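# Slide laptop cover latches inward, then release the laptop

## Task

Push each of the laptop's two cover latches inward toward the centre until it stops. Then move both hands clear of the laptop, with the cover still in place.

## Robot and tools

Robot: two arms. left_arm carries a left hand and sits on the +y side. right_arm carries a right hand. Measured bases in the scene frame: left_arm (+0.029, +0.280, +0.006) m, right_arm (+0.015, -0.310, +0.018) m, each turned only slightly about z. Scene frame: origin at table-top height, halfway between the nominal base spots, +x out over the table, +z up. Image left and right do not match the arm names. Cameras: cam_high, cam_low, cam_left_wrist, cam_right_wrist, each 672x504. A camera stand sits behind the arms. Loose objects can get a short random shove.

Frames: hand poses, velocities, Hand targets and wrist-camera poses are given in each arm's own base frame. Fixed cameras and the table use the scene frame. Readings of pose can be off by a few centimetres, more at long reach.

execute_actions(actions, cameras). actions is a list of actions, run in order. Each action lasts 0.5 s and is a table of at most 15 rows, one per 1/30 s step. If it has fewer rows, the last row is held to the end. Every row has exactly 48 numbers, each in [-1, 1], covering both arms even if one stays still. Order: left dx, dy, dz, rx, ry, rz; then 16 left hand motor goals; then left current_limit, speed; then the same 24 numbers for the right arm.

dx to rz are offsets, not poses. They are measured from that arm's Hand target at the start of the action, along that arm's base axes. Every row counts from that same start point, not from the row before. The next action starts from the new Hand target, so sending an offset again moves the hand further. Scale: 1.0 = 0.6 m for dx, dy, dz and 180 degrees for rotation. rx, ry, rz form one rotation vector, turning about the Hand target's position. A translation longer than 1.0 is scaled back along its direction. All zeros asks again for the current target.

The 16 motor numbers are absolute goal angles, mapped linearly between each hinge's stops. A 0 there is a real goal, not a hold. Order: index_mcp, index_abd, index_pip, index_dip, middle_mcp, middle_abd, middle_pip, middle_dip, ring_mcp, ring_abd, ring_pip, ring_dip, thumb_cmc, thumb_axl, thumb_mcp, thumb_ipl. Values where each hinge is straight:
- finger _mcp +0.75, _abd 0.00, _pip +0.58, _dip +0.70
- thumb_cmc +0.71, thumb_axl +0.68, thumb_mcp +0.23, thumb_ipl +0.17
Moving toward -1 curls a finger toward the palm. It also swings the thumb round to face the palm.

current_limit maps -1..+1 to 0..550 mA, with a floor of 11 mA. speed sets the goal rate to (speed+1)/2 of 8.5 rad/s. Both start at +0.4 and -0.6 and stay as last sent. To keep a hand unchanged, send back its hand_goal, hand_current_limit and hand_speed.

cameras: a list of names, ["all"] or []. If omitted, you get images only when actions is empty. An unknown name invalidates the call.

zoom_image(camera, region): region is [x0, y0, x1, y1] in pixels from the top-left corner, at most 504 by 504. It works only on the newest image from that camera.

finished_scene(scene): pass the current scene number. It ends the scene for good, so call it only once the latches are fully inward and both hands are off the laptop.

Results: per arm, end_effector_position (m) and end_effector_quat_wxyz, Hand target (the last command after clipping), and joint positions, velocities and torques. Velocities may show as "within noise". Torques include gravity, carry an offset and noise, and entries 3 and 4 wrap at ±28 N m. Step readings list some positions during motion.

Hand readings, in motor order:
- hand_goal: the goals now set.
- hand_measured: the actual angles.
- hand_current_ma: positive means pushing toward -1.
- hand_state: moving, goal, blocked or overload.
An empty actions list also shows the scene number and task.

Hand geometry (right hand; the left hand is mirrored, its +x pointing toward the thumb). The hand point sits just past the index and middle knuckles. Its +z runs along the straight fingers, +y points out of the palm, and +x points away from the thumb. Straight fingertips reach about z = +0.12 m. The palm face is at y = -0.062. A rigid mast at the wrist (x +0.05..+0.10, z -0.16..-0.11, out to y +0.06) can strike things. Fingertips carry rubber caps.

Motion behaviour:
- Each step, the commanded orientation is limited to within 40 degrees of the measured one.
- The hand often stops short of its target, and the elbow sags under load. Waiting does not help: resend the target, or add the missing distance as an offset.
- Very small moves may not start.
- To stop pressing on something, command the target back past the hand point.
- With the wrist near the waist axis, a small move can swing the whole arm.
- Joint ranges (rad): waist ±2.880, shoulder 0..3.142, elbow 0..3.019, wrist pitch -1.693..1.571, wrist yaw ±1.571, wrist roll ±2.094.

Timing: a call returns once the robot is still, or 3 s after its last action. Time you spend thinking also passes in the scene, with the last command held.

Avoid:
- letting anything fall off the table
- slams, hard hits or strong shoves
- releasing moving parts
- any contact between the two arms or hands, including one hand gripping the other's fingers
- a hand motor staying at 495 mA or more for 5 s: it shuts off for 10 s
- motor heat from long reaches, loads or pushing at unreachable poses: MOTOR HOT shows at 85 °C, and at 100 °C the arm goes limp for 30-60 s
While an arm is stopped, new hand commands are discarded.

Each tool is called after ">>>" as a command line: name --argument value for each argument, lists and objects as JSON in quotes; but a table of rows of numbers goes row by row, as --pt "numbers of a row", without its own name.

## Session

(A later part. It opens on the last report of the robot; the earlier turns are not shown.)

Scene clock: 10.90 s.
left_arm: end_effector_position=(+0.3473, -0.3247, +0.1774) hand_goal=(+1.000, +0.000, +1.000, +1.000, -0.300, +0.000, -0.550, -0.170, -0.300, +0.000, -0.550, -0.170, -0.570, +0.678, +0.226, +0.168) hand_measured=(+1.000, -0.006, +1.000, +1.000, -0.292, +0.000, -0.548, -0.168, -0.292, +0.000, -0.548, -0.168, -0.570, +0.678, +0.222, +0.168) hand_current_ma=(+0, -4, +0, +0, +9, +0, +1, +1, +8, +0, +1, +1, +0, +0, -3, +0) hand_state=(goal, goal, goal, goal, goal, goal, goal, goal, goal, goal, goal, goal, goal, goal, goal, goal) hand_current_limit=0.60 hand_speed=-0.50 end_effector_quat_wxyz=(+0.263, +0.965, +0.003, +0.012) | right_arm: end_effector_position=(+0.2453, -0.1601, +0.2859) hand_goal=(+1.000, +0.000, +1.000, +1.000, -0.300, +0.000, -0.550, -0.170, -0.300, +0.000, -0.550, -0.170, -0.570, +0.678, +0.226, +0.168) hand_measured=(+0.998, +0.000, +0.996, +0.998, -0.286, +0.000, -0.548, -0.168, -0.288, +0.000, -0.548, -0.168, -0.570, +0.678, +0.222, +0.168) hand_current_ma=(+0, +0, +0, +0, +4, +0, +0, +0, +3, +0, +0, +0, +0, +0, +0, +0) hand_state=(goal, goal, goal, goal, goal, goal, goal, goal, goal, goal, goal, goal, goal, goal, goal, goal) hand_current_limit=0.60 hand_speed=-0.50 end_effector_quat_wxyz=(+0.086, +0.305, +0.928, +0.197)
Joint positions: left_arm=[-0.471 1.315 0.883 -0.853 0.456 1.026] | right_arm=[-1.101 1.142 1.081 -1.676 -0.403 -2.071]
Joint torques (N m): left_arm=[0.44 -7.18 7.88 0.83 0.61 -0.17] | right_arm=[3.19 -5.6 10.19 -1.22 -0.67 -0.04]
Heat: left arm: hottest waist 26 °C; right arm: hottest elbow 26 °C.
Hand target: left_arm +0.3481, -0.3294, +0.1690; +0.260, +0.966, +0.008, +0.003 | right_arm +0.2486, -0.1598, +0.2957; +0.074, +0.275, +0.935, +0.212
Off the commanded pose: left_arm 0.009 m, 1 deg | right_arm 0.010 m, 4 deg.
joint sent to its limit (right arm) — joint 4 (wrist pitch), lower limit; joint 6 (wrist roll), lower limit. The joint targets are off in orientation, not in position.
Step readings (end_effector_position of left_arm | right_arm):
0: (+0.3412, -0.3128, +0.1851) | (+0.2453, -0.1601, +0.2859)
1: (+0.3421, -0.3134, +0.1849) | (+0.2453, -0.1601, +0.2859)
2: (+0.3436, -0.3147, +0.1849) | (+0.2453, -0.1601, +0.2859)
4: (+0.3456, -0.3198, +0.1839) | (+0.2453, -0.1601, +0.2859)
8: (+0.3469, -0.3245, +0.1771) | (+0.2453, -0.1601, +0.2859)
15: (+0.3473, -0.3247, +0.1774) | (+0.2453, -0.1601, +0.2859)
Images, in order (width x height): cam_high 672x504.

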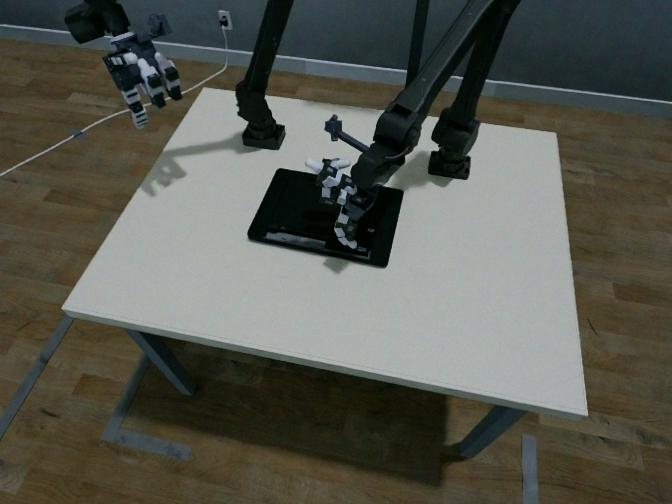

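>>> execute_actions --actions '[[[-0.03,0.035,0.07,0,0,0,1,0,1,1,-0.3,0,-0.55,-0.17,-0.3,0,-0.55,-0.17,-0.57,0.678,0.226,0.168,0.6,-0.5,0,0,0,0,0,0,1,0,1,1,-0.3,0,-0.55,-0.17,-0.3,0,-0.55,-0.17,-0.57,0.678,0.226,0.168,0.6,-0.5]]]' --cameras '["cam_high"]'

>>> zoom_image --camera "cam_high" --region '[330, 210, 390, 270]'

>>> zoom_image --camera "cam_high" --region '[345, 230, 375, 255]'

Scene clock: 12.07 s.
left_arm: end_effector_position=(+0.3217, -0.3095, +0.2063) hand_goal=(+1.000, +0.000, +1.000, +1.000, -0.300, +0.000, -0.550, -0.170, -0.300, +0.000, -0.550, -0.170, -0.570, +0.678, +0.226, +0.168) hand_measured=(+0.996, +0.002, +0.994, +0.998, -0.292, +0.000, -0.548, -0.168, -0.292, +0.000, -0.548, -0.168, -0.570, +0.678, +0.222, +0.168) hand_current_ma=(-2, +1, -4, -1, +9, +0, +1, +1, +9, +0, +1, +1, +0, +0, -3, +0) hand_state=(goal, goal, goal, goal, goal, goal, goal, goal, goal, goal, goal, goal, goal, goal, goal, goal) hand_current_limit=0.60 hand_speed=-0.50 end_effector_quat_wxyz=(+0.259, +0.966, +0.006, +0.000) | right_arm: end_effector_position=(+0.2453, -0.1601, +0.2859) hand_goal=(+1.000, +0.000, +1.000, +1.000, -0.300, +0.000, -0.550, -0.170, -0.300, +0.000, -0.550, -0.170, -0.570, +0.678, +0.226, +0.168) hand_measured=(+0.998, +0.000, +0.996, +0.998, -0.286, +0.000, -0.548, -0.168, -0.288, +0.000, -0.548, -0.168, -0.570, +0.678, +0.222, +0.168) hand_current_ma=(+0, +0, +0, +0, +4, +0, +0, +0, +3, +0, +0, +0, +0, +0, +0, +0) hand_state=(goal, goal, goal, goal, goal, goal, goal, goal, goal, goal, goal, goal, goal, goal, goal, goal) hand_current_limit=0.60 hand_speed=-0.50 end_effector_quat_wxyz=(+0.086, +0.305, +0.928, +0.197)
Joint positions: left_arm=[-0.464 1.213 0.884 -0.987 0.462 1.035] | right_arm=[-1.101 1.142 1.081 -1.676 -0.403 -2.071]
Joint torques (N m): left_arm=[2.08 -6.95 9.55 0.2 0.68 0.1] | right_arm=[3.96 -5.3 10.25 -0.96 -0.7 -0.07]
Heat: left arm: hottest waist 26 °C; right arm: hottest elbow 26 °C.
Hand target: left_arm +0.3301, -0.3084, +0.2111; +0.260, +0.966, +0.009, +0.003 | right_arm +0.2486, -0.1598, +0.2957; +0.074, +0.275, +0.935, +0.212
Off the commanded pose: left_arm 0.010 m, 0 deg | right_arm 0.010 m, 4 deg.
joint sent to its limit (right arm) — joint 4 (wrist pitch), lower limit; joint 6 (wrist roll), lower limit. The joint targets are off in orientation, not in position.
Step readings (end_effector_position of left_arm | right_arm):
0: (+0.3473, -0.3247, +0.1774) | (+0.2453, -0.1601, +0.2859)
1: (+0.3444, -0.3231, +0.1786) | (+0.2453, -0.1601, +0.2859)
2: (+0.3409, -0.3211, +0.1802) | (+0.2453, -0.1601, +0.2859)
4: (+0.3326, -0.3154, +0.1913) | (+0.2453, -0.1601, +0.2859)
8: (+0.3230, -0.3103, +0.2063) | (+0.2453, -0.1601, +0.2859)
15: (+0.3217, -0.3095, +0.2063) | (+0.2453, -0.1601, +0.2859)
Images, in order (width x height): cam_high 672x504.

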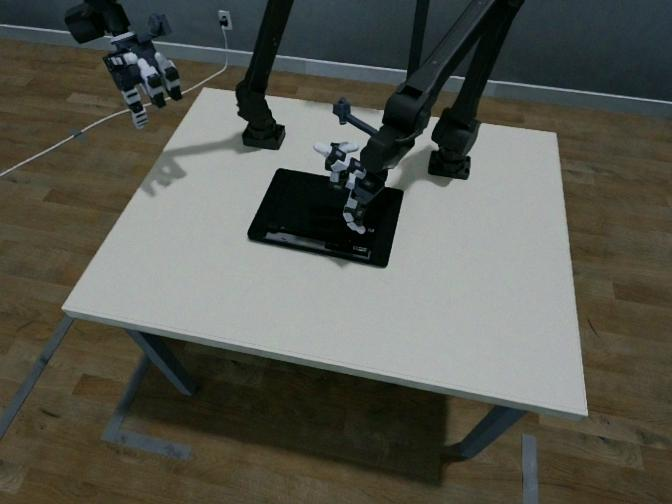

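Scaled by 8.400 from the camera's 672x504 image, which has a finer 960x720 frame.

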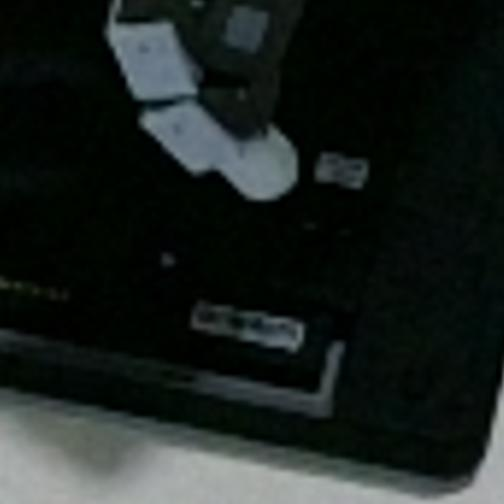

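Scaled by 16.800 from the camera's 672x504 image, which has a finer 960x720 frame.

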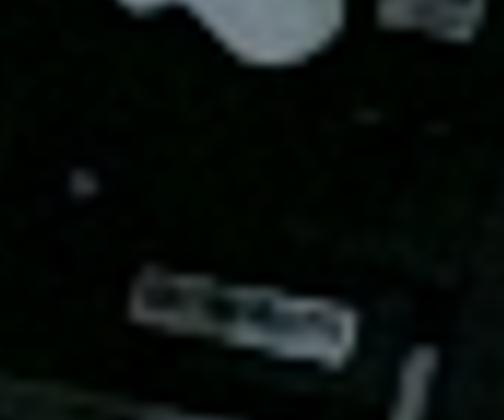

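>>> execute_actions --actions '[[[0.022,-0.0027,-0.012,0,0,0,1,0,1,1,-0.3,0,-0.55,-0.17,-0.3,0,-0.55,-0.17,-0.57,0.678,0.226,0.168,0.6,-0.5,0,0,0,0,0,0,1,0,1,1,-0.3,0,-0.55,-0.17,-0.3,0,-0.55,-0.17,-0.57,0.678,0.226,0.168,0.6,-0.5]]]' --cameras '["cam_high","cam_low"]'

>>> zoom_image --camera "cam_high" --region '[330, 210, 390, 270]'

Scene clock: 13.70 s.
left_arm: end_effector_position=(+0.3292, -0.3066, +0.1894) hand_goal=(+1.000, +0.000, +1.000, +1.000, -0.300, +0.000, -0.550, -0.170, -0.300, +0.000, -0.550, -0.170, -0.570, +0.678, +0.226, +0.168) hand_measured=(+0.996, +0.002, +0.994, +0.998, -0.292, +0.000, -0.548, -0.168, -0.292, +0.000, -0.548, -0.168, -0.570, +0.678, +0.222, +0.168) hand_current_ma=(-2, +1, -4, -1, +9, +0, +1, +1, +9, +0, +1, +1, +0, +0, -3, +0) hand_state=(goal, goal, goal, goal, goal, goal, goal, goal, goal, goal, goal, goal, goal, goal, goal, goal) hand_current_limit=0.60 hand_speed=-0.50 end_effector_quat_wxyz=(+0.252, +0.968, +0.015, -0.016) | right_arm: end_effector_position=(+0.2453, -0.1601, +0.2859) hand_goal=(+1.000, +0.000, +1.000, +1.000, -0.300, +0.000, -0.550, -0.170, -0.300, +0.000, -0.550, -0.170, -0.570, +0.678, +0.226, +0.168) hand_measured=(+0.998, +0.000, +0.996, +0.998, -0.286, +0.000, -0.548, -0.168, -0.288, +0.000, -0.548, -0.168, -0.570, +0.678, +0.222, +0.168) hand_current_ma=(+0, +0, +0, +0, +4, +0, +0, +0, +3, +0, +0, +0, +0, +0, +0, +0) hand_state=(goal, goal, goal, goal, goal, goal, goal, goal, goal, goal, goal, goal, goal, goal, goal, goal) hand_current_limit=0.60 hand_speed=-0.50 end_effector_quat_wxyz=(+0.086, +0.305, +0.928, +0.197)
Joint positions: left_arm=[-0.448 1.257 0.885 -0.983 0.466 1.039] | right_arm=[-1.101 1.142 1.081 -1.676 -0.403 -2.071]
Joint torques (N m): left_arm=[1.96 -7.53 10.54 0.81 0.67 0.21] | right_arm=[3.37 -6.24 10.37 -1.1 -0.74 -0.02]
Heat: left arm: hottest waist 26 °C; right arm: hottest elbow 26 °C.
Hand target: left_arm +0.3433, -0.3101, +0.2040; +0.260, +0.966, +0.008, +0.003 | right_arm +0.2486, -0.1598, +0.2957; +0.074, +0.275, +0.935, +0.212
Off the commanded pose: left_arm 0.020 m, 3 deg | right_arm 0.010 m, 4 deg.
joint sent to its limit (right arm) — joint 4 (wrist pitch), lower limit; joint 6 (wrist roll), lower limit. The joint targets are off in orientation, not in position.
Step readings (end_effector_position of left_arm | right_arm):
0: (+0.3217, -0.3095, +0.2063) | (+0.2453, -0.1601, +0.2859)
1: (+0.3220, -0.3094, +0.2054) | (+0.2453, -0.1601, +0.2859)
2: (+0.3227, -0.3093, +0.2044) | (+0.2453, -0.1601, +0.2859)
4: (+0.3259, -0.3081, +0.1991) | (+0.2453, -0.1601, +0.2859)
8: (+0.3291, -0.3066, +0.1899) | (+0.2453, -0.1601, +0.2859)
15: (+0.3292, -0.3066, +0.1894) | (+0.2453, -0.1601, +0.2859)
Images, in order (width x height): cam_high 672x504, cam_low 672x504.

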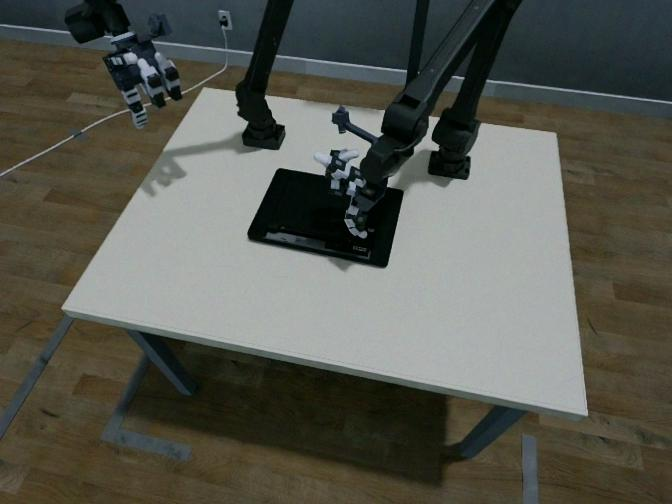

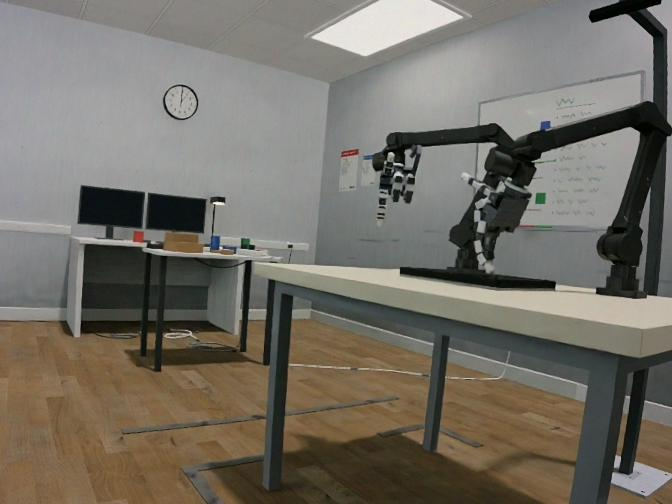

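Scaled by 8.400 from the camera's 672x504 image, which has a finer 960x720 frame.

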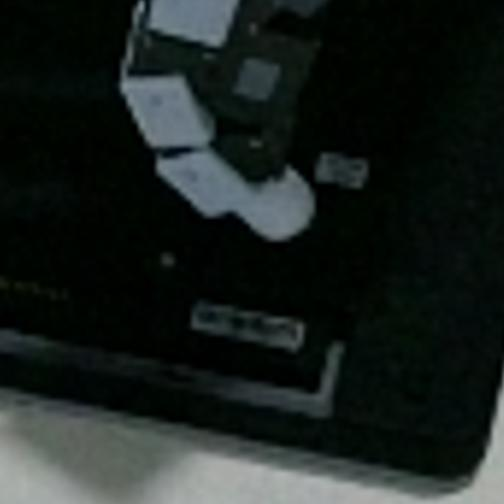

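>>> execute_actions --actions '[[[0.025,-0.004,0.012,0,0,0,1,0,1,1,-0.3,0,-0.55,-0.17,-0.3,0,-0.55,-0.17,-0.57,0.678,0.226,0.168,0.6,-0.5,0,0,0,0,0,0,1,0,1,1,-0.3,0,-0.55,-0.17,-0.3,0,-0.55,-0.17,-0.57,0.678,0.226,0.168,0.6,-0.5]]]' --cameras '["cam_high","cam_low"]'

>>> zoom_image --camera "cam_high" --region '[330, 210, 390, 270]'

Scene clock: 14.73 s.
left_arm: end_effector_position=(+0.3446, -0.3097, +0.1990) hand_goal=(+1.000, +0.000, +1.000, +1.000, -0.300, +0.000, -0.550, -0.170, -0.300, +0.000, -0.550, -0.170, -0.570, +0.678, +0.226, +0.168) hand_measured=(+0.998, +0.002, +0.994, +0.998, -0.292, +0.000, -0.548, -0.168, -0.292, +0.000, -0.548, -0.168, -0.570, +0.678, +0.222, +0.168) hand_current_ma=(-2, +1, -4, -1, +9, +0, +1, +1, +9, +0, +1, +1, +0, +0, -3, +0) hand_state=(goal, goal, goal, goal, goal, goal, goal, goal, goal, goal, goal, goal, goal, goal, goal, goal) hand_current_limit=0.60 hand_speed=-0.50 end_effector_quat_wxyz=(+0.255, +0.967, +0.013, -0.008) | right_arm: end_effector_position=(+0.2453, -0.1601, +0.2859) hand_goal=(+1.000, +0.000, +1.000, +1.000, -0.300, +0.000, -0.550, -0.170, -0.300, +0.000, -0.550, -0.170, -0.570, +0.678, +0.226, +0.168) hand_measured=(+0.998, +0.000, +0.996, +0.998, -0.286, +0.000, -0.548, -0.168, -0.288, +0.000, -0.548, -0.168, -0.570, +0.678, +0.222, +0.168) hand_current_ma=(+0, +0, +0, +0, +4, +0, +0, +0, +3, +0, +0, +0, +0, +0, +0, +0) hand_state=(goal, goal, goal, goal, goal, goal, goal, goal, goal, goal, goal, goal, goal, goal, goal, goal) hand_current_limit=0.60 hand_speed=-0.50 end_effector_quat_wxyz=(+0.086, +0.305, +0.928, +0.197)
Joint positions: left_arm=[-0.438 1.283 0.93 -0.99 0.467 1.051] | right_arm=[-1.101 1.142 1.081 -1.676 -0.403 -2.071]
Joint torques (N m): left_arm=[1.96 -7.36 10.96 0.21 0.75 0.21] | right_arm=[3.55 -5.83 10.15 -0.92 -0.68 -0.03]
Heat: left arm: hottest waist 26 °C; right arm: hottest elbow 26 °C.
Hand target: left_arm +0.3582, -0.3125, +0.2112; +0.260, +0.966, +0.008, +0.003 | right_arm +0.2486, -0.1598, +0.2957; +0.074, +0.275, +0.935, +0.212
Off the commanded pose: left_arm 0.018 m, 1 deg | right_arm 0.010 m, 4 deg.
joint sent to its limit (right arm) — joint 4 (wrist pitch), lower limit; joint 6 (wrist roll), lower limit. The joint targets are off in orientation, not in position.
Step readings (end_effector_position of left_arm | right_arm):
0: (+0.3292, -0.3066, +0.1894) | (+0.2453, -0.1601, +0.2859)
1: (+0.3302, -0.3068, +0.1905) | (+0.2453, -0.1601, +0.2859)
2: (+0.3316, -0.3069, +0.1911) | (+0.2453, -0.1601, +0.2859)
4: (+0.3372, -0.3083, +0.1938) | (+0.2453, -0.1601, +0.2859)
8: (+0.3447, -0.3095, +0.1988) | (+0.2453, -0.1601, +0.2859)
15: (+0.3447, -0.3096, +0.1990) | (+0.2453, -0.1601, +0.2859)
Images, in order (width x height): cam_high 672x504, cam_low 672x504.

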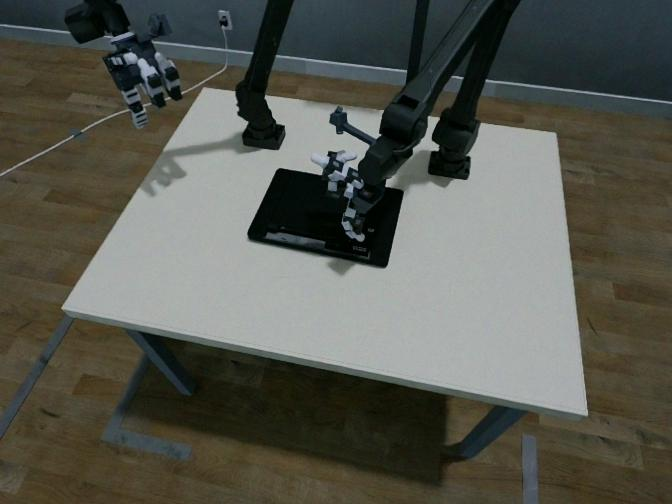

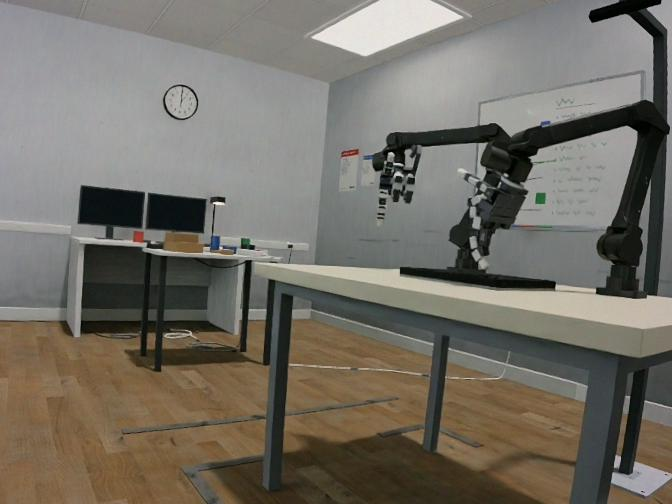

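Scaled by 8.400 from the camera's 672x504 image, which has a finer 960x720 frame.

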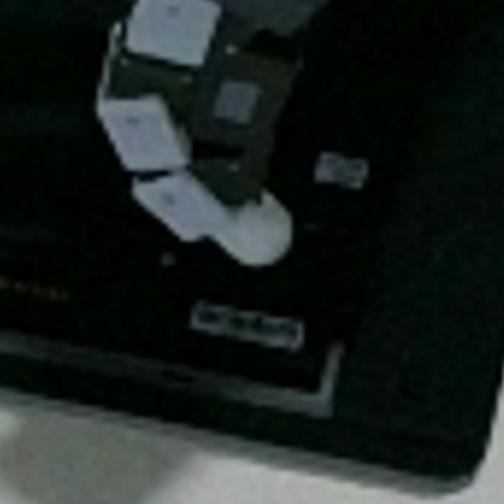

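>>> execute_actions --actions '[[[-0.015,-0.006,-0.035,0,0,0,1,0,1,1,-0.3,0,-0.55,-0.17,-0.3,0,-0.55,-0.17,-0.57,0.678,0.226,0.168,0.6,-0.5,0,0,0,0,0,0,1,0,1,1,-0.3,0,-0.55,-0.17,-0.3,0,-0.55,-0.17,-0.57,0.678,0.226,0.168,0.6,-0.5]]]' --cameras '["cam_high","cam_low"]'

>>> zoom_image --camera "cam_high" --region '[330, 210, 390, 270]'

>>> zoom_image --camera "cam_low" --region '[460, 230, 520, 290]'

Scene clock: 15.67 s.
left_arm: end_effector_position=(+0.3492, -0.3118, +0.1968) hand_goal=(+1.000, +0.000, +1.000, +1.000, -0.300, +0.000, -0.550, -0.170, -0.300, +0.000, -0.550, -0.170, -0.570, +0.678, +0.226, +0.168) hand_measured=(+0.998, +0.002, +0.996, +0.998, -0.292, +0.000, -0.548, -0.168, -0.292, +0.000, -0.548, -0.168, -0.570, +0.678, +0.222, +0.168) hand_current_ma=(-2, +1, -4, -1, +9, +0, +1, +1, +9, +0, +1, +1, +0, +0, -3, +0) hand_state=(goal, goal, goal, goal, goal, goal, goal, goal, goal, goal, goal, goal, goal, goal, goal, goal) hand_current_limit=0.60 hand_speed=-0.50 end_effector_quat_wxyz=(+0.262, +0.965, +0.009, +0.008) | right_arm: end_effector_position=(+0.2453, -0.1601, +0.2859) hand_goal=(+1.000, +0.000, +1.000, +1.000, -0.300, +0.000, -0.550, -0.170, -0.300, +0.000, -0.550, -0.170, -0.570, +0.678, +0.226, +0.168) hand_measured=(+0.998, +0.000, +0.996, +0.998, -0.286, +0.000, -0.548, -0.168, -0.288, +0.000, -0.548, -0.168, -0.570, +0.678, +0.222, +0.168) hand_current_ma=(+0, +0, +0, +0, +4, +0, +0, +0, +3, +0, +0, +0, +0, +0, +0, +0) hand_state=(goal, goal, goal, goal, goal, goal, goal, goal, goal, goal, goal, goal, goal, goal, goal, goal) hand_current_limit=0.60 hand_speed=-0.50 end_effector_quat_wxyz=(+0.086, +0.305, +0.928, +0.197)
Joint positions: left_arm=[-0.438 1.285 0.915 -0.938 0.467 1.051] | right_arm=[-1.101 1.142 1.081 -1.676 -0.403 -2.071]
Joint torques (N m): left_arm=[0.56 -7.41 7.77 0.96 0.57 -0.04] | right_arm=[3.55 -5.77 10.06 -1.09 -0.77 -0.03]
Heat: left arm: hottest waist 26 °C; right arm: hottest elbow 26 °C.
Hand target: left_arm +0.3492, -0.3161, +0.1902; +0.260, +0.966, +0.008, +0.003 | right_arm +0.2486, -0.1598, +0.2957; +0.074, +0.275, +0.935, +0.212
Off the commanded pose: left_arm 0.008 m, 1 deg | right_arm 0.010 m, 4 deg.
joint sent to its limit (right arm) — joint 4 (wrist pitch), lower limit; joint 6 (wrist roll), lower limit. The joint targets are off in orientation, not in position.
Step readings (end_effector_position of left_arm | right_arm):
0: (+0.3446, -0.3097, +0.1990) | (+0.2453, -0.1601, +0.2859)
1: (+0.3452, -0.3099, +0.1988) | (+0.2453, -0.1601, +0.2859)
2: (+0.3468, -0.3107, +0.1989) | (+0.2453, -0.1601, +0.2859)
4: (+0.3485, -0.3115, +0.1978) | (+0.2453, -0.1601, +0.2859)
8: (+0.3489, -0.3117, +0.1967) | (+0.2453, -0.1601, +0.2859)
15: (+0.3492, -0.3118, +0.1968) | (+0.2453, -0.1601, +0.2859)
Images, in order (width x height): cam_high 672x504, cam_low 672x504.

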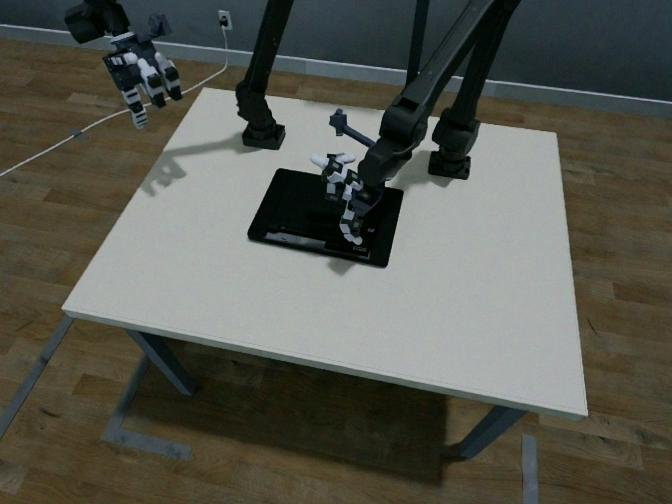

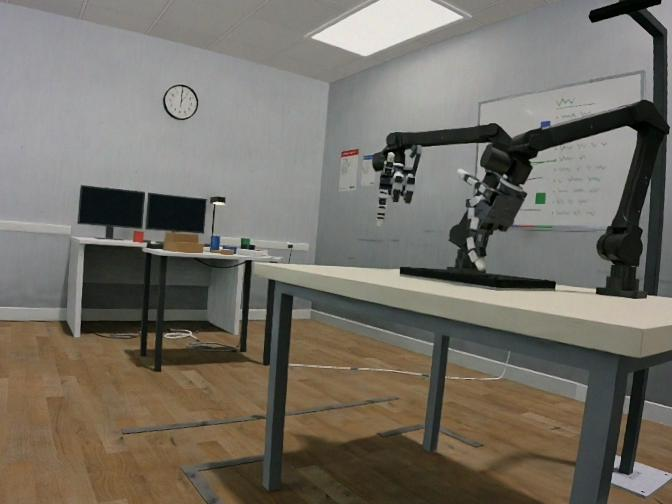

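Scaled by 8.400 from the camera's 672x504 image, which has a finer 960x720 frame.

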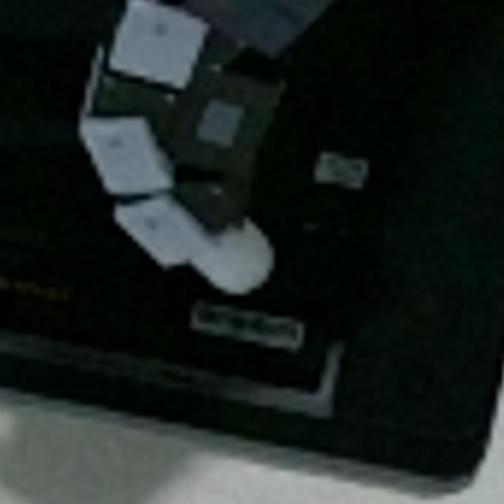

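Scaled by 8.400 from the camera's 672x504 image, which has a finer 960x720 frame.

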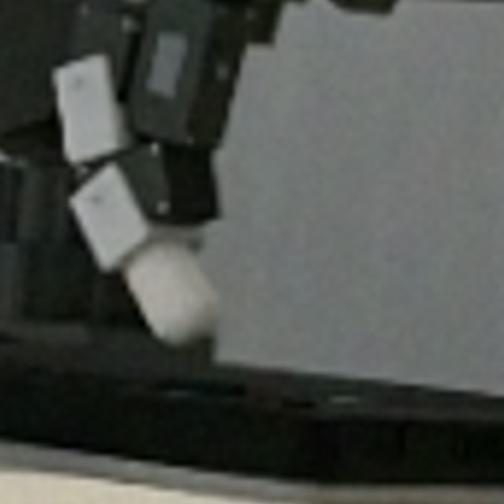

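>>> execute_actions --actions '[[[-0.022,0.006,-0.008,0,0,0,1,0,1,1,-0.3,0,-0.55,-0.17,-0.3,0,-0.55,-0.17,-0.57,0.678,0.226,0.168,0.6,-0.5,0,0,0,0,0,0,1,0,1,1,-0.3,0,-0.55,-0.17,-0.3,0,-0.55,-0.17,-0.57,0.678,0.226,0.168,0.6,-0.5]]]' --cameras '["cam_high"]'

>>> zoom_image --camera "cam_high" --region '[330, 210, 390, 270]'

Scene clock: 16.67 s.
left_arm: end_effector_position=(+0.3384, -0.3099, +0.1854) hand_goal=(+1.000, +0.000, +1.000, +1.000, -0.300, +0.000, -0.550, -0.170, -0.300, +0.000, -0.550, -0.170, -0.570, +0.678, +0.226, +0.168) hand_measured=(+1.000, +0.004, +1.000, +1.000, -0.292, +0.000, -0.548, -0.168, -0.292, +0.000, -0.548, -0.168, -0.570, +0.678, +0.222, +0.168) hand_current_ma=(+0, +2, +0, +0, +10, +0, +1, +1, +9, +0, +1, +1, +0, +0, -4, +0) hand_state=(goal, goal, goal, goal, goal, goal, goal, goal, goal, goal, goal, goal, goal, goal, goal, goal) hand_current_limit=0.60 hand_speed=-0.50 end_effector_quat_wxyz=(+0.260, +0.966, +0.007, +0.003) | right_arm: end_effector_position=(+0.2453, -0.1601, +0.2859) hand_goal=(+1.000, +0.000, +1.000, +1.000, -0.300, +0.000, -0.550, -0.170, -0.300, +0.000, -0.550, -0.170, -0.570, +0.678, +0.226, +0.168) hand_measured=(+0.998, +0.000, +0.996, +0.998, -0.286, +0.000, -0.548, -0.168, -0.288, +0.000, -0.548, -0.168, -0.570, +0.678, +0.222, +0.168) hand_current_ma=(+0, +0, +0, +0, +4, +0, +0, +0, +3, +0, +0, +0, +0, +0, +0, +0) hand_state=(goal, goal, goal, goal, goal, goal, goal, goal, goal, goal, goal, goal, goal, goal, goal, goal) hand_current_limit=0.60 hand_speed=-0.50 end_effector_quat_wxyz=(+0.086, +0.305, +0.928, +0.197)
Joint positions: left_arm=[-0.444 1.275 0.877 -0.919 0.466 1.053] | right_arm=[-1.101 1.142 1.081 -1.676 -0.403 -2.071]
Joint torques (N m): left_arm=[0.56 -8.59 7.45 0.75 0.52 -0.13] | right_arm=[2.96 -5.77 10.1 -1.07 -0.7 -0.03]
Heat: left arm: hottest waist 26 °C; right arm: hottest elbow 26 °C.
Hand target: left_arm +0.3361, -0.3125, +0.1853; +0.260, +0.966, +0.008, +0.003 | right_arm +0.2486, -0.1598, +0.2957; +0.074, +0.275, +0.935, +0.212
Off the commanded pose: left_arm 0.004 m, 0 deg | right_arm 0.010 m, 4 deg.
joint sent to its limit (right arm) — joint 4 (wrist pitch), lower limit; joint 6 (wrist roll), lower limit. The joint targets are off in orientation, not in position.
Step readings (end_effector_position of left_arm | right_arm):
0: (+0.3492, -0.3118, +0.1968) | (+0.2453, -0.1601, +0.2859)
1: (+0.3481, -0.3115, +0.1949) | (+0.2453, -0.1601, +0.2859)
2: (+0.3471, -0.3113, +0.1938) | (+0.2453, -0.1601, +0.2859)
4: (+0.3418, -0.3093, +0.1870) | (+0.2453, -0.1601, +0.2859)
8: (+0.3386, -0.3098, +0.1856) | (+0.2453, -0.1601, +0.2859)
15: (+0.3384, -0.3099, +0.1854) | (+0.2453, -0.1601, +0.2859)
Images, in order (width x height): cam_high 672x504.

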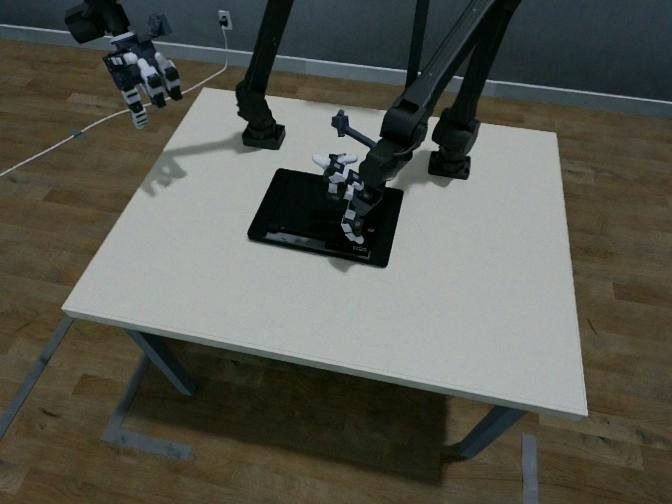

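Scaled by 8.400 from the camera's 672x504 image, which has a finer 960x720 frame.

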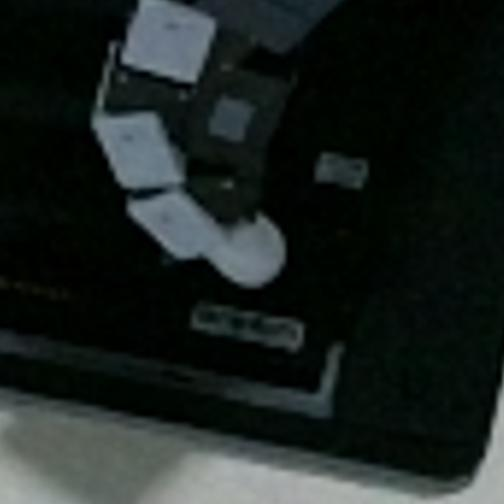

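>>> execute_actions --actions '[[[0.003,0.0,-0.018,0,0,0,1,0,1,1,-0.3,0,-0.55,-0.17,-0.3,0,-0.55,-0.17,-0.57,0.678,0.226,0.168,0.6,-0.5,0,0,0,0,0,0,1,0,1,1,-0.3,0,-0.55,-0.17,-0.3,0,-0.55,-0.17,-0.57,0.678,0.226,0.168,0.6,-0.5]]]' --cameras '["cam_high"]'

>>> zoom_image --camera "cam_high" --region '[330, 210, 390, 270]'

Scene clock: 17.57 s.
left_arm: end_effector_position=(+0.3400, -0.3103, +0.1846) hand_goal=(+1.000, +0.000, +1.000, +1.000, -0.300, +0.000, -0.550, -0.170, -0.300, +0.000, -0.550, -0.170, -0.570, +0.678, +0.226, +0.168) hand_measured=(+1.000, -0.024, +1.000, +1.000, -0.292, +0.000, -0.548, -0.168, -0.292, +0.000, -0.548, -0.168, -0.570, +0.678, +0.222, +0.168) hand_current_ma=(+0, -31, +0, +0, +10, +0, +1, +1, +9, +0, +1, +1, +0, +0, -4, +0) hand_state=(goal, blocked, goal, goal, goal, goal, goal, goal, goal, goal, goal, goal, goal, goal, goal, goal) hand_current_limit=0.60 hand_speed=-0.50 end_effector_quat_wxyz=(+0.263, +0.965, +0.008, +0.008) | right_arm: end_effector_position=(+0.2453, -0.1601, +0.2859) hand_goal=(+1.000, +0.000, +1.000, +1.000, -0.300, +0.000, -0.550, -0.170, -0.300, +0.000, -0.550, -0.170, -0.570, +0.678, +0.226, +0.168) hand_measured=(+0.998, +0.000, +0.996, +0.998, -0.286, +0.000, -0.548, -0.168, -0.288, +0.000, -0.548, -0.168, -0.570, +0.678, +0.222, +0.168) hand_current_ma=(+0, +0, +0, +0, +4, +0, +0, +0, +3, +0, +0, +0, +0, +0, +0, +0) hand_state=(goal, goal, goal, goal, goal, goal, goal, goal, goal, goal, goal, goal, goal, goal, goal, goal) hand_current_limit=0.60 hand_speed=-0.50 end_effector_quat_wxyz=(+0.086, +0.305, +0.928, +0.197)
Joint positions: left_arm=[-0.444 1.275 0.87 -0.9 0.466 1.047] | right_arm=[-1.101 1.142 1.081 -1.676 -0.403 -2.071]
Joint torques (N m): left_arm=[0.73 -7.36 6.72 1.29 0.55 -0.04] | right_arm=[2.96 -5.6 10.14 -0.91 -0.74 -0.03]
Heat: left arm: hottest waist 26 °C; right arm: hottest elbow 27 °C.
Hand target: left_arm +0.3379, -0.3124, +0.1744; +0.260, +0.966, +0.008, +0.003 | right_arm +0.2486, -0.1598, +0.2957; +0.074, +0.275, +0.935, +0.212
Off the commanded pose: left_arm 0.011 m, 1 deg | right_arm 0.010 m, 4 deg.
joint sent to its limit (right arm) — joint 4 (wrist pitch), lower limit; joint 6 (wrist roll), lower limit. The joint targets are off in orientation, not in position.
Step readings (end_effector_position of left_arm | right_arm):
0: (+0.3384, -0.3099, +0.1854) | (+0.2453, -0.1601, +0.2859)
1: (+0.3385, -0.3099, +0.1850) | (+0.2453, -0.1601, +0.2859)
2: (+0.3390, -0.3101, +0.1845) | (+0.2453, -0.1601, +0.2859)
4: (+0.3395, -0.3102, +0.1846) | (+0.2453, -0.1601, +0.2859)
8: (+0.3399, -0.3103, +0.1846) | (+0.2453, -0.1601, +0.2859)
15: (+0.3400, -0.3103, +0.1846) | (+0.2453, -0.1601, +0.2859)
Images, in order (width x height): cam_high 672x504.

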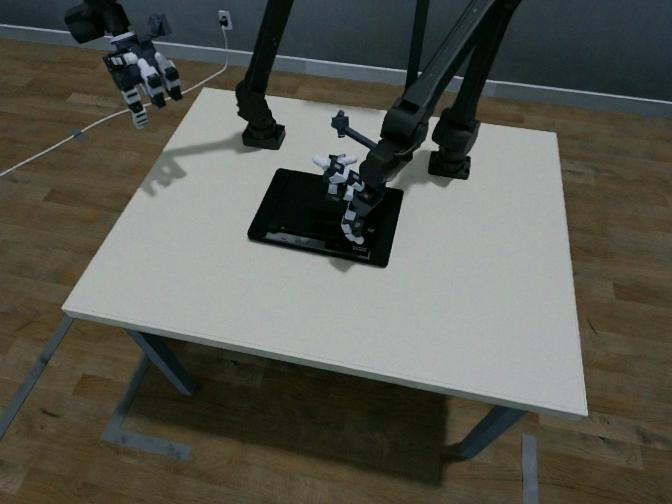

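Scaled by 8.400 from the camera's 672x504 image, which has a finer 960x720 frame.

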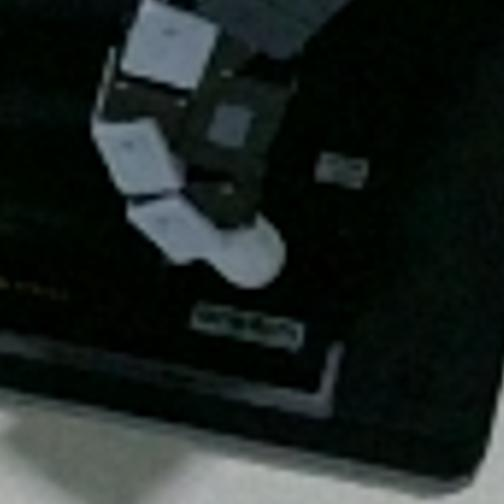

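>>> execute_actions --actions '[[[-0.004,-0.03,-0.009,0,0,0,1,0,1,1,-0.3,0,-0.55,-0.17,-0.3,0,-0.55,-0.17,-0.57,0.678,0.226,0.168,0.6,-0.5,0,0,0,0,0,0,1,0,1,1,-0.3,0,-0.55,-0.17,-0.3,0,-0.55,-0.17,-0.57,0.678,0.226,0.168,0.6,-0.5]]]' --cameras '["cam_high"]'

>>> zoom_image --camera "cam_high" --region '[330, 210, 390, 270]'

Scene clock: 18.47 s.
left_arm: end_effector_position=(+0.3385, -0.3253, +0.1849) hand_goal=(+1.000, +0.000, +1.000, +1.000, -0.300, +0.000, -0.550, -0.170, -0.300, +0.000, -0.550, -0.170, -0.570, +0.678, +0.226, +0.168) hand_measured=(+1.000, -0.016, +1.000, +1.000, -0.292, +0.000, -0.548, -0.168, -0.292, +0.000, -0.548, -0.168, -0.570, +0.678, +0.222, +0.168) hand_current_ma=(+0, -18, +0, +0, +10, +0, +1, +1, +9, +0, +1, +1, +0, +0, -4, +0) hand_state=(goal, goal, goal, goal, goal, goal, goal, goal, goal, goal, goal, goal, goal, goal, goal, goal) hand_current_limit=0.60 hand_speed=-0.50 end_effector_quat_wxyz=(+0.263, +0.964, +0.006, +0.019) | right_arm: end_effector_position=(+0.2453, -0.1601, +0.2859) hand_goal=(+1.000, +0.000, +1.000, +1.000, -0.300, +0.000, -0.550, -0.170, -0.300, +0.000, -0.550, -0.170, -0.570, +0.678, +0.226, +0.168) hand_measured=(+0.998, +0.000, +0.996, +0.998, -0.286, +0.000, -0.548, -0.168, -0.288, +0.000, -0.548, -0.168, -0.570, +0.678, +0.222, +0.168) hand_current_ma=(+0, +0, +0, +0, +4, +0, +0, +0, +3, +0, +0, +0, +0, +0, +0, +0) hand_state=(goal, goal, goal, goal, goal, goal, goal, goal, goal, goal, goal, goal, goal, goal, goal, goal) hand_current_limit=0.60 hand_speed=-0.50 end_effector_quat_wxyz=(+0.086, +0.305, +0.928, +0.197)
Joint positions: left_arm=[-0.488 1.276 0.868 -0.855 0.445 1] | right_arm=[-1.101 1.142 1.081 -1.676 -0.403 -2.071]
Joint torques (N m): left_arm=[0.38 -6.3 6.99 1.17 0.82 -0.11] | right_arm=[3.02 -5.36 10.19 -0.9 -0.71 -0.03]
Heat: left arm: hottest waist 26 °C; right arm: hottest elbow 27 °C.
Hand target: left_arm +0.3354, -0.3304, +0.1691; +0.260, +0.966, +0.008, +0.003 | right_arm +0.2486, -0.1598, +0.2957; +0.074, +0.275, +0.935, +0.212
Off the commanded pose: left_arm 0.017 m, 2 deg | right_arm 0.010 m, 4 deg.
joint sent to its limit (right arm) — joint 4 (wrist pitch), lower limit; joint 6 (wrist roll), lower limit. The joint targets are off in orientation, not in position.
Step readings (end_effector_position of left_arm | right_arm):
0: (+0.3400, -0.3103, +0.1846) | (+0.2453, -0.1601, +0.2859)
1: (+0.3406, -0.3111, +0.1845) | (+0.2453, -0.1601, +0.2859)
2: (+0.3414, -0.3126, +0.1838) | (+0.2453, -0.1601, +0.2859)
4: (+0.3398, -0.3180, +0.1838) | (+0.2453, -0.1601, +0.2859)
8: (+0.3375, -0.3250, +0.1846) | (+0.2453, -0.1601, +0.2859)
15: (+0.3384, -0.3253, +0.1849) | (+0.2453, -0.1601, +0.2859)
Images, in order (width x height): cam_high 672x504.

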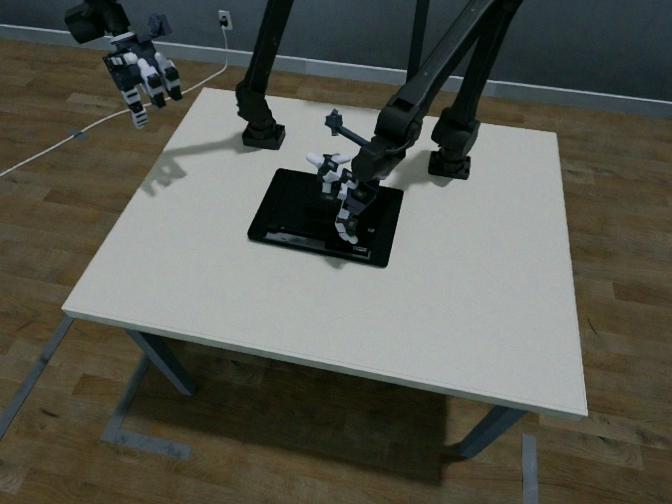

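Scaled by 8.400 from the camera's 672x504 image, which has a finer 960x720 frame.

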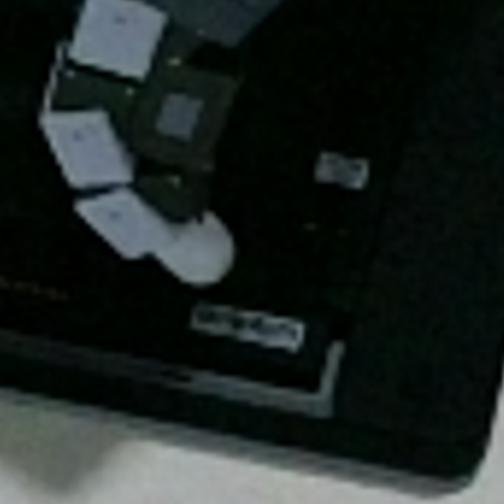

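>>> execute_actions --actions '[[[-0.004,-0.028,-0.002,0,0,0,1,0,1,1,-0.3,0,-0.55,-0.17,-0.3,0,-0.55,-0.17,-0.57,0.678,0.226,0.168,0.6,-0.5,0,0,0,0,0,0,1,0,1,1,-0.3,0,-0.55,-0.17,-0.3,0,-0.55,-0.17,-0.57,0.678,0.226,0.168,0.6,-0.5]],[[-0.05,0.0,0.1,0,0,0,1,0,1,1,-0.3,0,-0.55,-0.17,-0.3,0,-0.55,-0.17,-0.57,0.678,0.226,0.168,0.6,-0.5,0,0,0,0,0,0,1,0,1,1,-0.3,0,-0.55,-0.17,-0.3,0,-0.55,-0.17,-0.57,0.678,0.226,0.168,0.6,-0.5]],[[-0.1,0.25,0.1,0,0,0,1,0,1,1,-0.3,0,-0.55,-0.17,-0.3,0,-0.55,-0.17,-0.57,0.678,0.226,0.168,0.6,-0.5,0,0,0,0,0,0,1,0,1,1,-0.3,0,-0.55,-0.17,-0.3,0,-0.55,-0.17,-0.57,0.678,0.226,0.168,0.6,-0.5]]]' --cameras '["cam_high"]'

>>> zoom_image --camera "cam_high" --region '[330, 210, 390, 270]'

>>> zoom_image --camera "cam_high" --region '[345, 230, 375, 255]'

Scene clock: 20.90 s.
left_arm: end_effector_position=(+0.2414, -0.1949, +0.2742) hand_goal=(+1.000, +0.000, +1.000, +1.000, -0.300, +0.000, -0.550, -0.170, -0.300, +0.000, -0.550, -0.170, -0.570, +0.678, +0.226, +0.168) hand_measured=(+1.000, +0.002, +0.998, +1.000, -0.290, +0.000, -0.548, -0.168, -0.290, +0.000, -0.548, -0.168, -0.568, +0.678, +0.222, +0.168) hand_current_ma=(+0, +1, -1, +0, +12, +0, +1, +1, +13, +0, +1, +1, +1, +0, -5, +0) hand_state=(goal, goal, goal, goal, goal, goal, goal, goal, goal, goal, goal, goal, goal, goal, goal, goal) hand_current_limit=0.60 hand_speed=-0.50 end_effector_quat_wxyz=(+0.257, +0.966, +0.022, -0.009) | right_arm: end_effector_position=(+0.2453, -0.1601, +0.2859) hand_goal=(+1.000, +0.000, +1.000, +1.000, -0.300, +0.000, -0.550, -0.170, -0.300, +0.000, -0.550, -0.170, -0.570, +0.678, +0.226, +0.168) hand_measured=(+0.998, +0.000, +0.996, +0.998, -0.286, +0.000, -0.548, -0.168, -0.288, +0.000, -0.548, -0.168, -0.570, +0.678, +0.222, +0.168) hand_current_ma=(+0, +0, +0, +0, +4, +0, +0, +0, +3, +0, +0, +0, +0, +0, +0, +0) hand_state=(goal, goal, goal, goal, goal, goal, goal, goal, goal, goal, goal, goal, goal, goal, goal, goal) hand_current_limit=0.60 hand_speed=-0.50 end_effector_quat_wxyz=(+0.086, +0.305, +0.928, +0.197)
Joint positions: left_arm=[-0.162 0.873 0.853 -1.466 0.514 1.34] | right_arm=[-1.101 1.142 1.081 -1.676 -0.403 -2.071]
Joint torques (N m): left_arm=[0.97 -3.55 10.43 -0.21 0.79 0.22] | right_arm=[3.49 -5.25 10.19 -0.98 -0.69 -0.04]
Heat: left arm: hottest waist 26 °C; right arm: hottest elbow 27 °C.
Hand target: left_arm +0.2431, -0.1972, +0.2879; +0.260, +0.966, +0.009, +0.003 | right_arm +0.2486, -0.1598, +0.2957; +0.074, +0.275, +0.935, +0.212
Off the commanded pose: left_arm 0.014 m, 2 deg | right_arm 0.010 m, 4 deg.
joint sent to its limit (right arm) — joint 4 (wrist pitch), lower limit; joint 6 (wrist roll), lower limit. The joint targets are off in orientation, not in position.
Step readings (end_effector_position of left_arm | right_arm):
0: (+0.3385, -0.3253, +0.1849) | (+0.2453, -0.1601, +0.2859)
1: (+0.3388, -0.3260, +0.1847) | (+0.2453, -0.1601, +0.2859)
2: (+0.3391, -0.3278, +0.1840) | (+0.2453, -0.1601, +0.2859)
4: (+0.3369, -0.3346, +0.1835) | (+0.2453, -0.1601, +0.2859)
8: (+0.3335, -0.3412, +0.1807) | (+0.2453, -0.1601, +0.2859)
15: (+0.3342, -0.3412, +0.1808) | (+0.2453, -0.1601, +0.2859)
16: (+0.3317, -0.3402, +0.1824) | (+0.2453, -0.1601, +0.2859)
17: (+0.3263, -0.3387, +0.1841) | (+0.2453, -0.1601, +0.2859)
19: (+0.3100, -0.3379, +0.1934) | (+0.2453, -0.1601, +0.2859)
23: (+0.2930, -0.3416, +0.2146) | (+0.2453, -0.1601, +0.2859)
30: (+0.2930, -0.3410, +0.2161) | (+0.2453, -0.1601, +0.2859)
31: (+0.2882, -0.3349, +0.2175) | (+0.2453, -0.1601, +0.2859)
32: (+0.2783, -0.3200, +0.2205) | (+0.2453, -0.1601, +0.2859)
34: (+0.2650, -0.2747, +0.2325) | (+0.2453, -0.1601, +0.2859)
38: (+0.2504, -0.2067, +0.2798) | (+0.2453, -0.1601, +0.2859)
45: (+0.2430, -0.1934, +0.2787) | (+0.2453, -0.1601, +0.2859)
Images, in order (width x height): cam_high 672x504.

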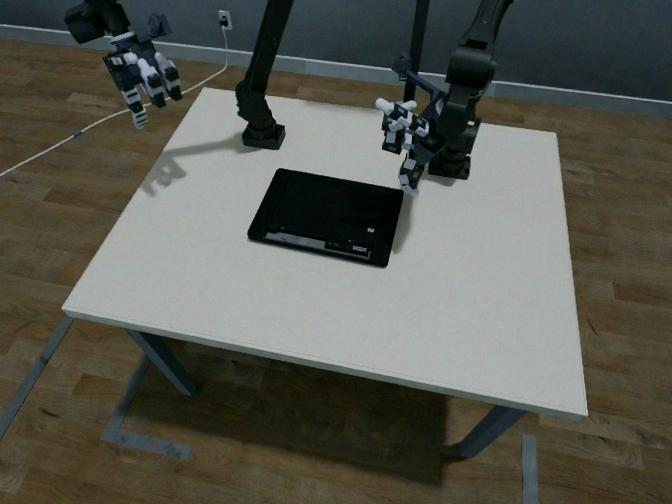

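Scaled by 8.400 from the camera's 672x504 image, which has a finer 960x720 frame.

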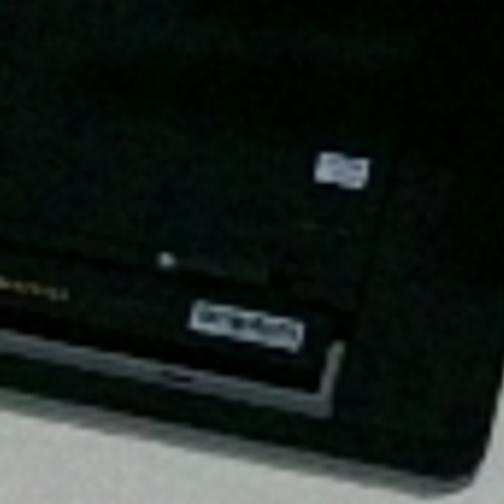

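Scaled by 16.800 from the camera's 672x504 image, which has a finer 960x720 frame.

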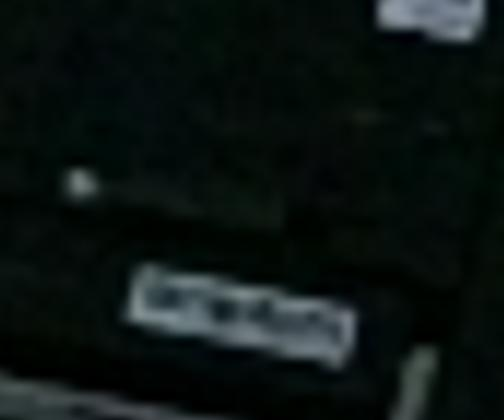

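>>> execute_actions --actions '[[[0,0.2,0,0,0,0,1,0,1,1,-0.3,0,-0.55,-0.17,-0.3,0,-0.55,-0.17,-0.57,0.678,0.226,0.168,0.6,-0.5,0.05,0.2,0.005,0.0239,0,0.1839,1,0,1,1,-0.3,0,-0.55,-0.17,-0.3,0,-0.55,-0.17,-0.57,0.678,0.226,0.168,0.6,-0.5]],[[0,0,0,0,0,0,1,0,1,1,-0.3,0,-0.55,-0.17,-0.3,0,-0.55,-0.17,-0.57,0.678,0.226,0.168,0.6,-0.5,0.05,0.23,0,0,0,0,1,0,1,1,-0.3,0,-0.55,-0.17,-0.3,0,-0.55,-0.17,-0.57,0.678,0.226,0.168,0.6,-0.5]],[[0,0,0,0,0,0,1,0,1,1,-0.3,0,-0.55,-0.17,-0.3,0,-0.55,-0.17,-0.57,0.678,0.226,0.168,0.6,-0.5,0.04,0.21,-0.03,0,0,0,1,0,1,1,-0.3,0,-0.55,-0.17,-0.3,0,-0.55,-0.17,-0.57,0.678,0.226,0.168,0.6,-0.5]]]' --cameras '["cam_high","cam_low"]'

>>> zoom_image --camera "cam_high" --region '[245, 205, 305, 265]'

Scene clock: 23.70 s.
left_arm: end_effector_position=(+0.2385, -0.0770, +0.2727) hand_goal=(+1.000, +0.000, +1.000, +1.000, -0.300, +0.000, -0.550, -0.170, -0.300, +0.000, -0.550, -0.170, -0.570, +0.678, +0.226, +0.168) hand_measured=(+1.000, +0.002, +0.998, +1.000, -0.288, +0.000, -0.548, -0.168, -0.288, +0.000, -0.548, -0.168, -0.570, +0.678, +0.220, +0.168) hand_current_ma=(+0, +1, -1, +0, +14, +0, +1, +1, +14, +0, +1, +1, +0, +0, -6, +0) hand_state=(goal, goal, goal, goal, goal, goal, goal, goal, goal, goal, goal, goal, goal, goal, goal, goal) hand_current_limit=0.60 hand_speed=-0.50 end_effector_quat_wxyz=(+0.260, +0.965, +0.025, +0.010) | right_arm: end_effector_position=(+0.3218, +0.2268, +0.2749) hand_goal=(+1.000, +0.000, +1.000, +1.000, -0.300, +0.000, -0.550, -0.170, -0.300, +0.000, -0.550, -0.170, -0.570, +0.678, +0.226, +0.168) hand_measured=(+0.998, -0.002, +1.000, +0.998, -0.294, +0.000, -0.550, -0.168, -0.294, +0.000, -0.550, -0.168, -0.570, +0.678, +0.224, +0.168) hand_current_ma=(+0, +0, +0, +0, +1, +0, +0, +0, +1, +0, +0, +0, +0, +0, +0, +0) hand_state=(goal, goal, goal, goal, goal, goal, goal, goal, goal, goal, goal, goal, goal, goal, goal, goal) hand_current_limit=0.60 hand_speed=-0.50 end_effector_quat_wxyz=(-0.011, -0.008, +0.966, +0.258)
Joint positions: left_arm=[0.381 0.942 0.879 -1.686 0.499 1.945] | right_arm=[0.215 1.141 1.02 -1.357 -0.515 -1.349]
Joint torques (N m): left_arm=[0.44 -3.19 10.76 -0.94 0.82 0.2] | right_arm=[1.44 -6.36 10.15 0.53 -0.8 0.17]
Heat: left arm: hottest waist 26 °C; right arm: hottest elbow 27 °C.
Hand target: left_arm +0.2432, -0.0772, +0.2880; +0.260, +0.966, +0.009, +0.003 | right_arm +0.3325, +0.2243, +0.2806; +0.000, +0.000, +0.966, +0.259
Off the commanded pose: left_arm 0.016 m, 2 deg | right_arm 0.013 m, 2 deg.
joint sent to its limit (left arm) — joint 4 (wrist pitch), lower limit. The joint targets still meet the commanded pose.
Step readings (end_effector_position of left_arm | right_arm):
0: (+0.2413, -0.1949, +0.2742) | (+0.2453, -0.1601, +0.2859)
1: (+0.2394, -0.1896, +0.2735) | (+0.2448, -0.1548, +0.2831)
2: (+0.2387, -0.1765, +0.2737) | (+0.2461, -0.1423, +0.2778)
4: (+0.2465, -0.1300, +0.2700) | (+0.2598, -0.0928, +0.2810)
8: (+0.2516, -0.0731, +0.2711) | (+0.2727, -0.0288, +0.2958)
15: (+0.2428, -0.0752, +0.2720) | (+0.2754, -0.0307, +0.2892)
16: (+0.2418, -0.0758, +0.2722) | (+0.2790, -0.0223, +0.2917)
17: (+0.2411, -0.0761, +0.2723) | (+0.2837, -0.0055, +0.2956)
19: (+0.2401, -0.0765, +0.2725) | (+0.2850, +0.0460, +0.2988)
23: (+0.2392, -0.0768, +0.2727) | (+0.2847, +0.1063, +0.2964)
30: (+0.2387, -0.0770, +0.2727) | (+0.2957, +0.1048, +0.2888)
31: (+0.2386, -0.0770, +0.2727) | (+0.3000, +0.1113, +0.2893)
32: (+0.2386, -0.0770, +0.2727) | (+0.3055, +0.1248, +0.2889)
34: (+0.2386, -0.0770, +0.2727) | (+0.3059, +0.1716, +0.2874)
38: (+0.2385, -0.0770, +0.2727) | (+0.3016, +0.2282, +0.2813)
45: (+0.2385, -0.0770, +0.2727) | (+0.3187, +0.2273, +0.2753)
Images, in order (width x height): cam_high 672x504, cam_low 672x504.

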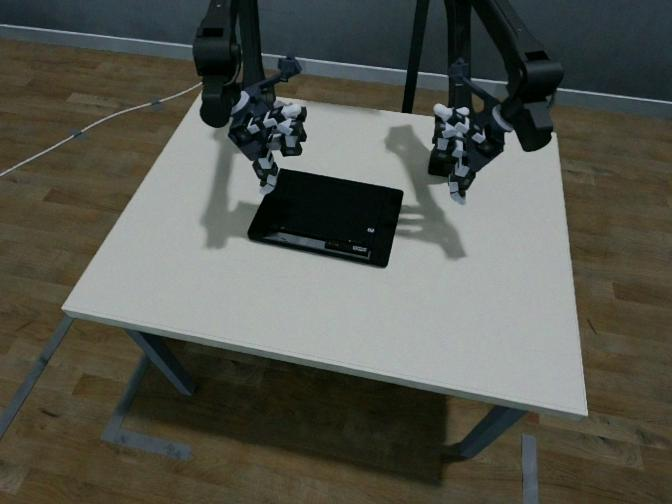

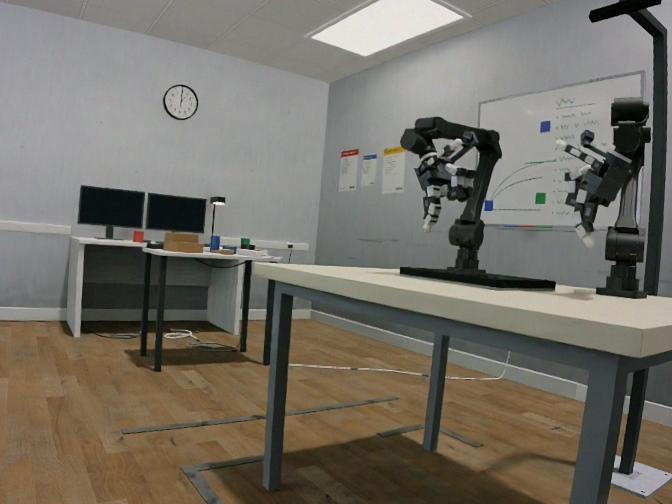

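Scaled by 8.400 from the camera's 672x504 image, which has a finer 960x720 frame.

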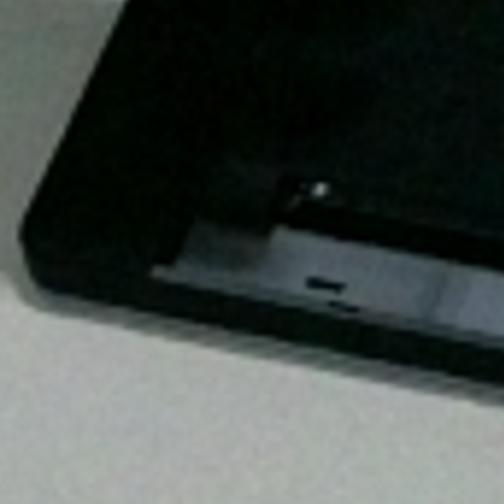

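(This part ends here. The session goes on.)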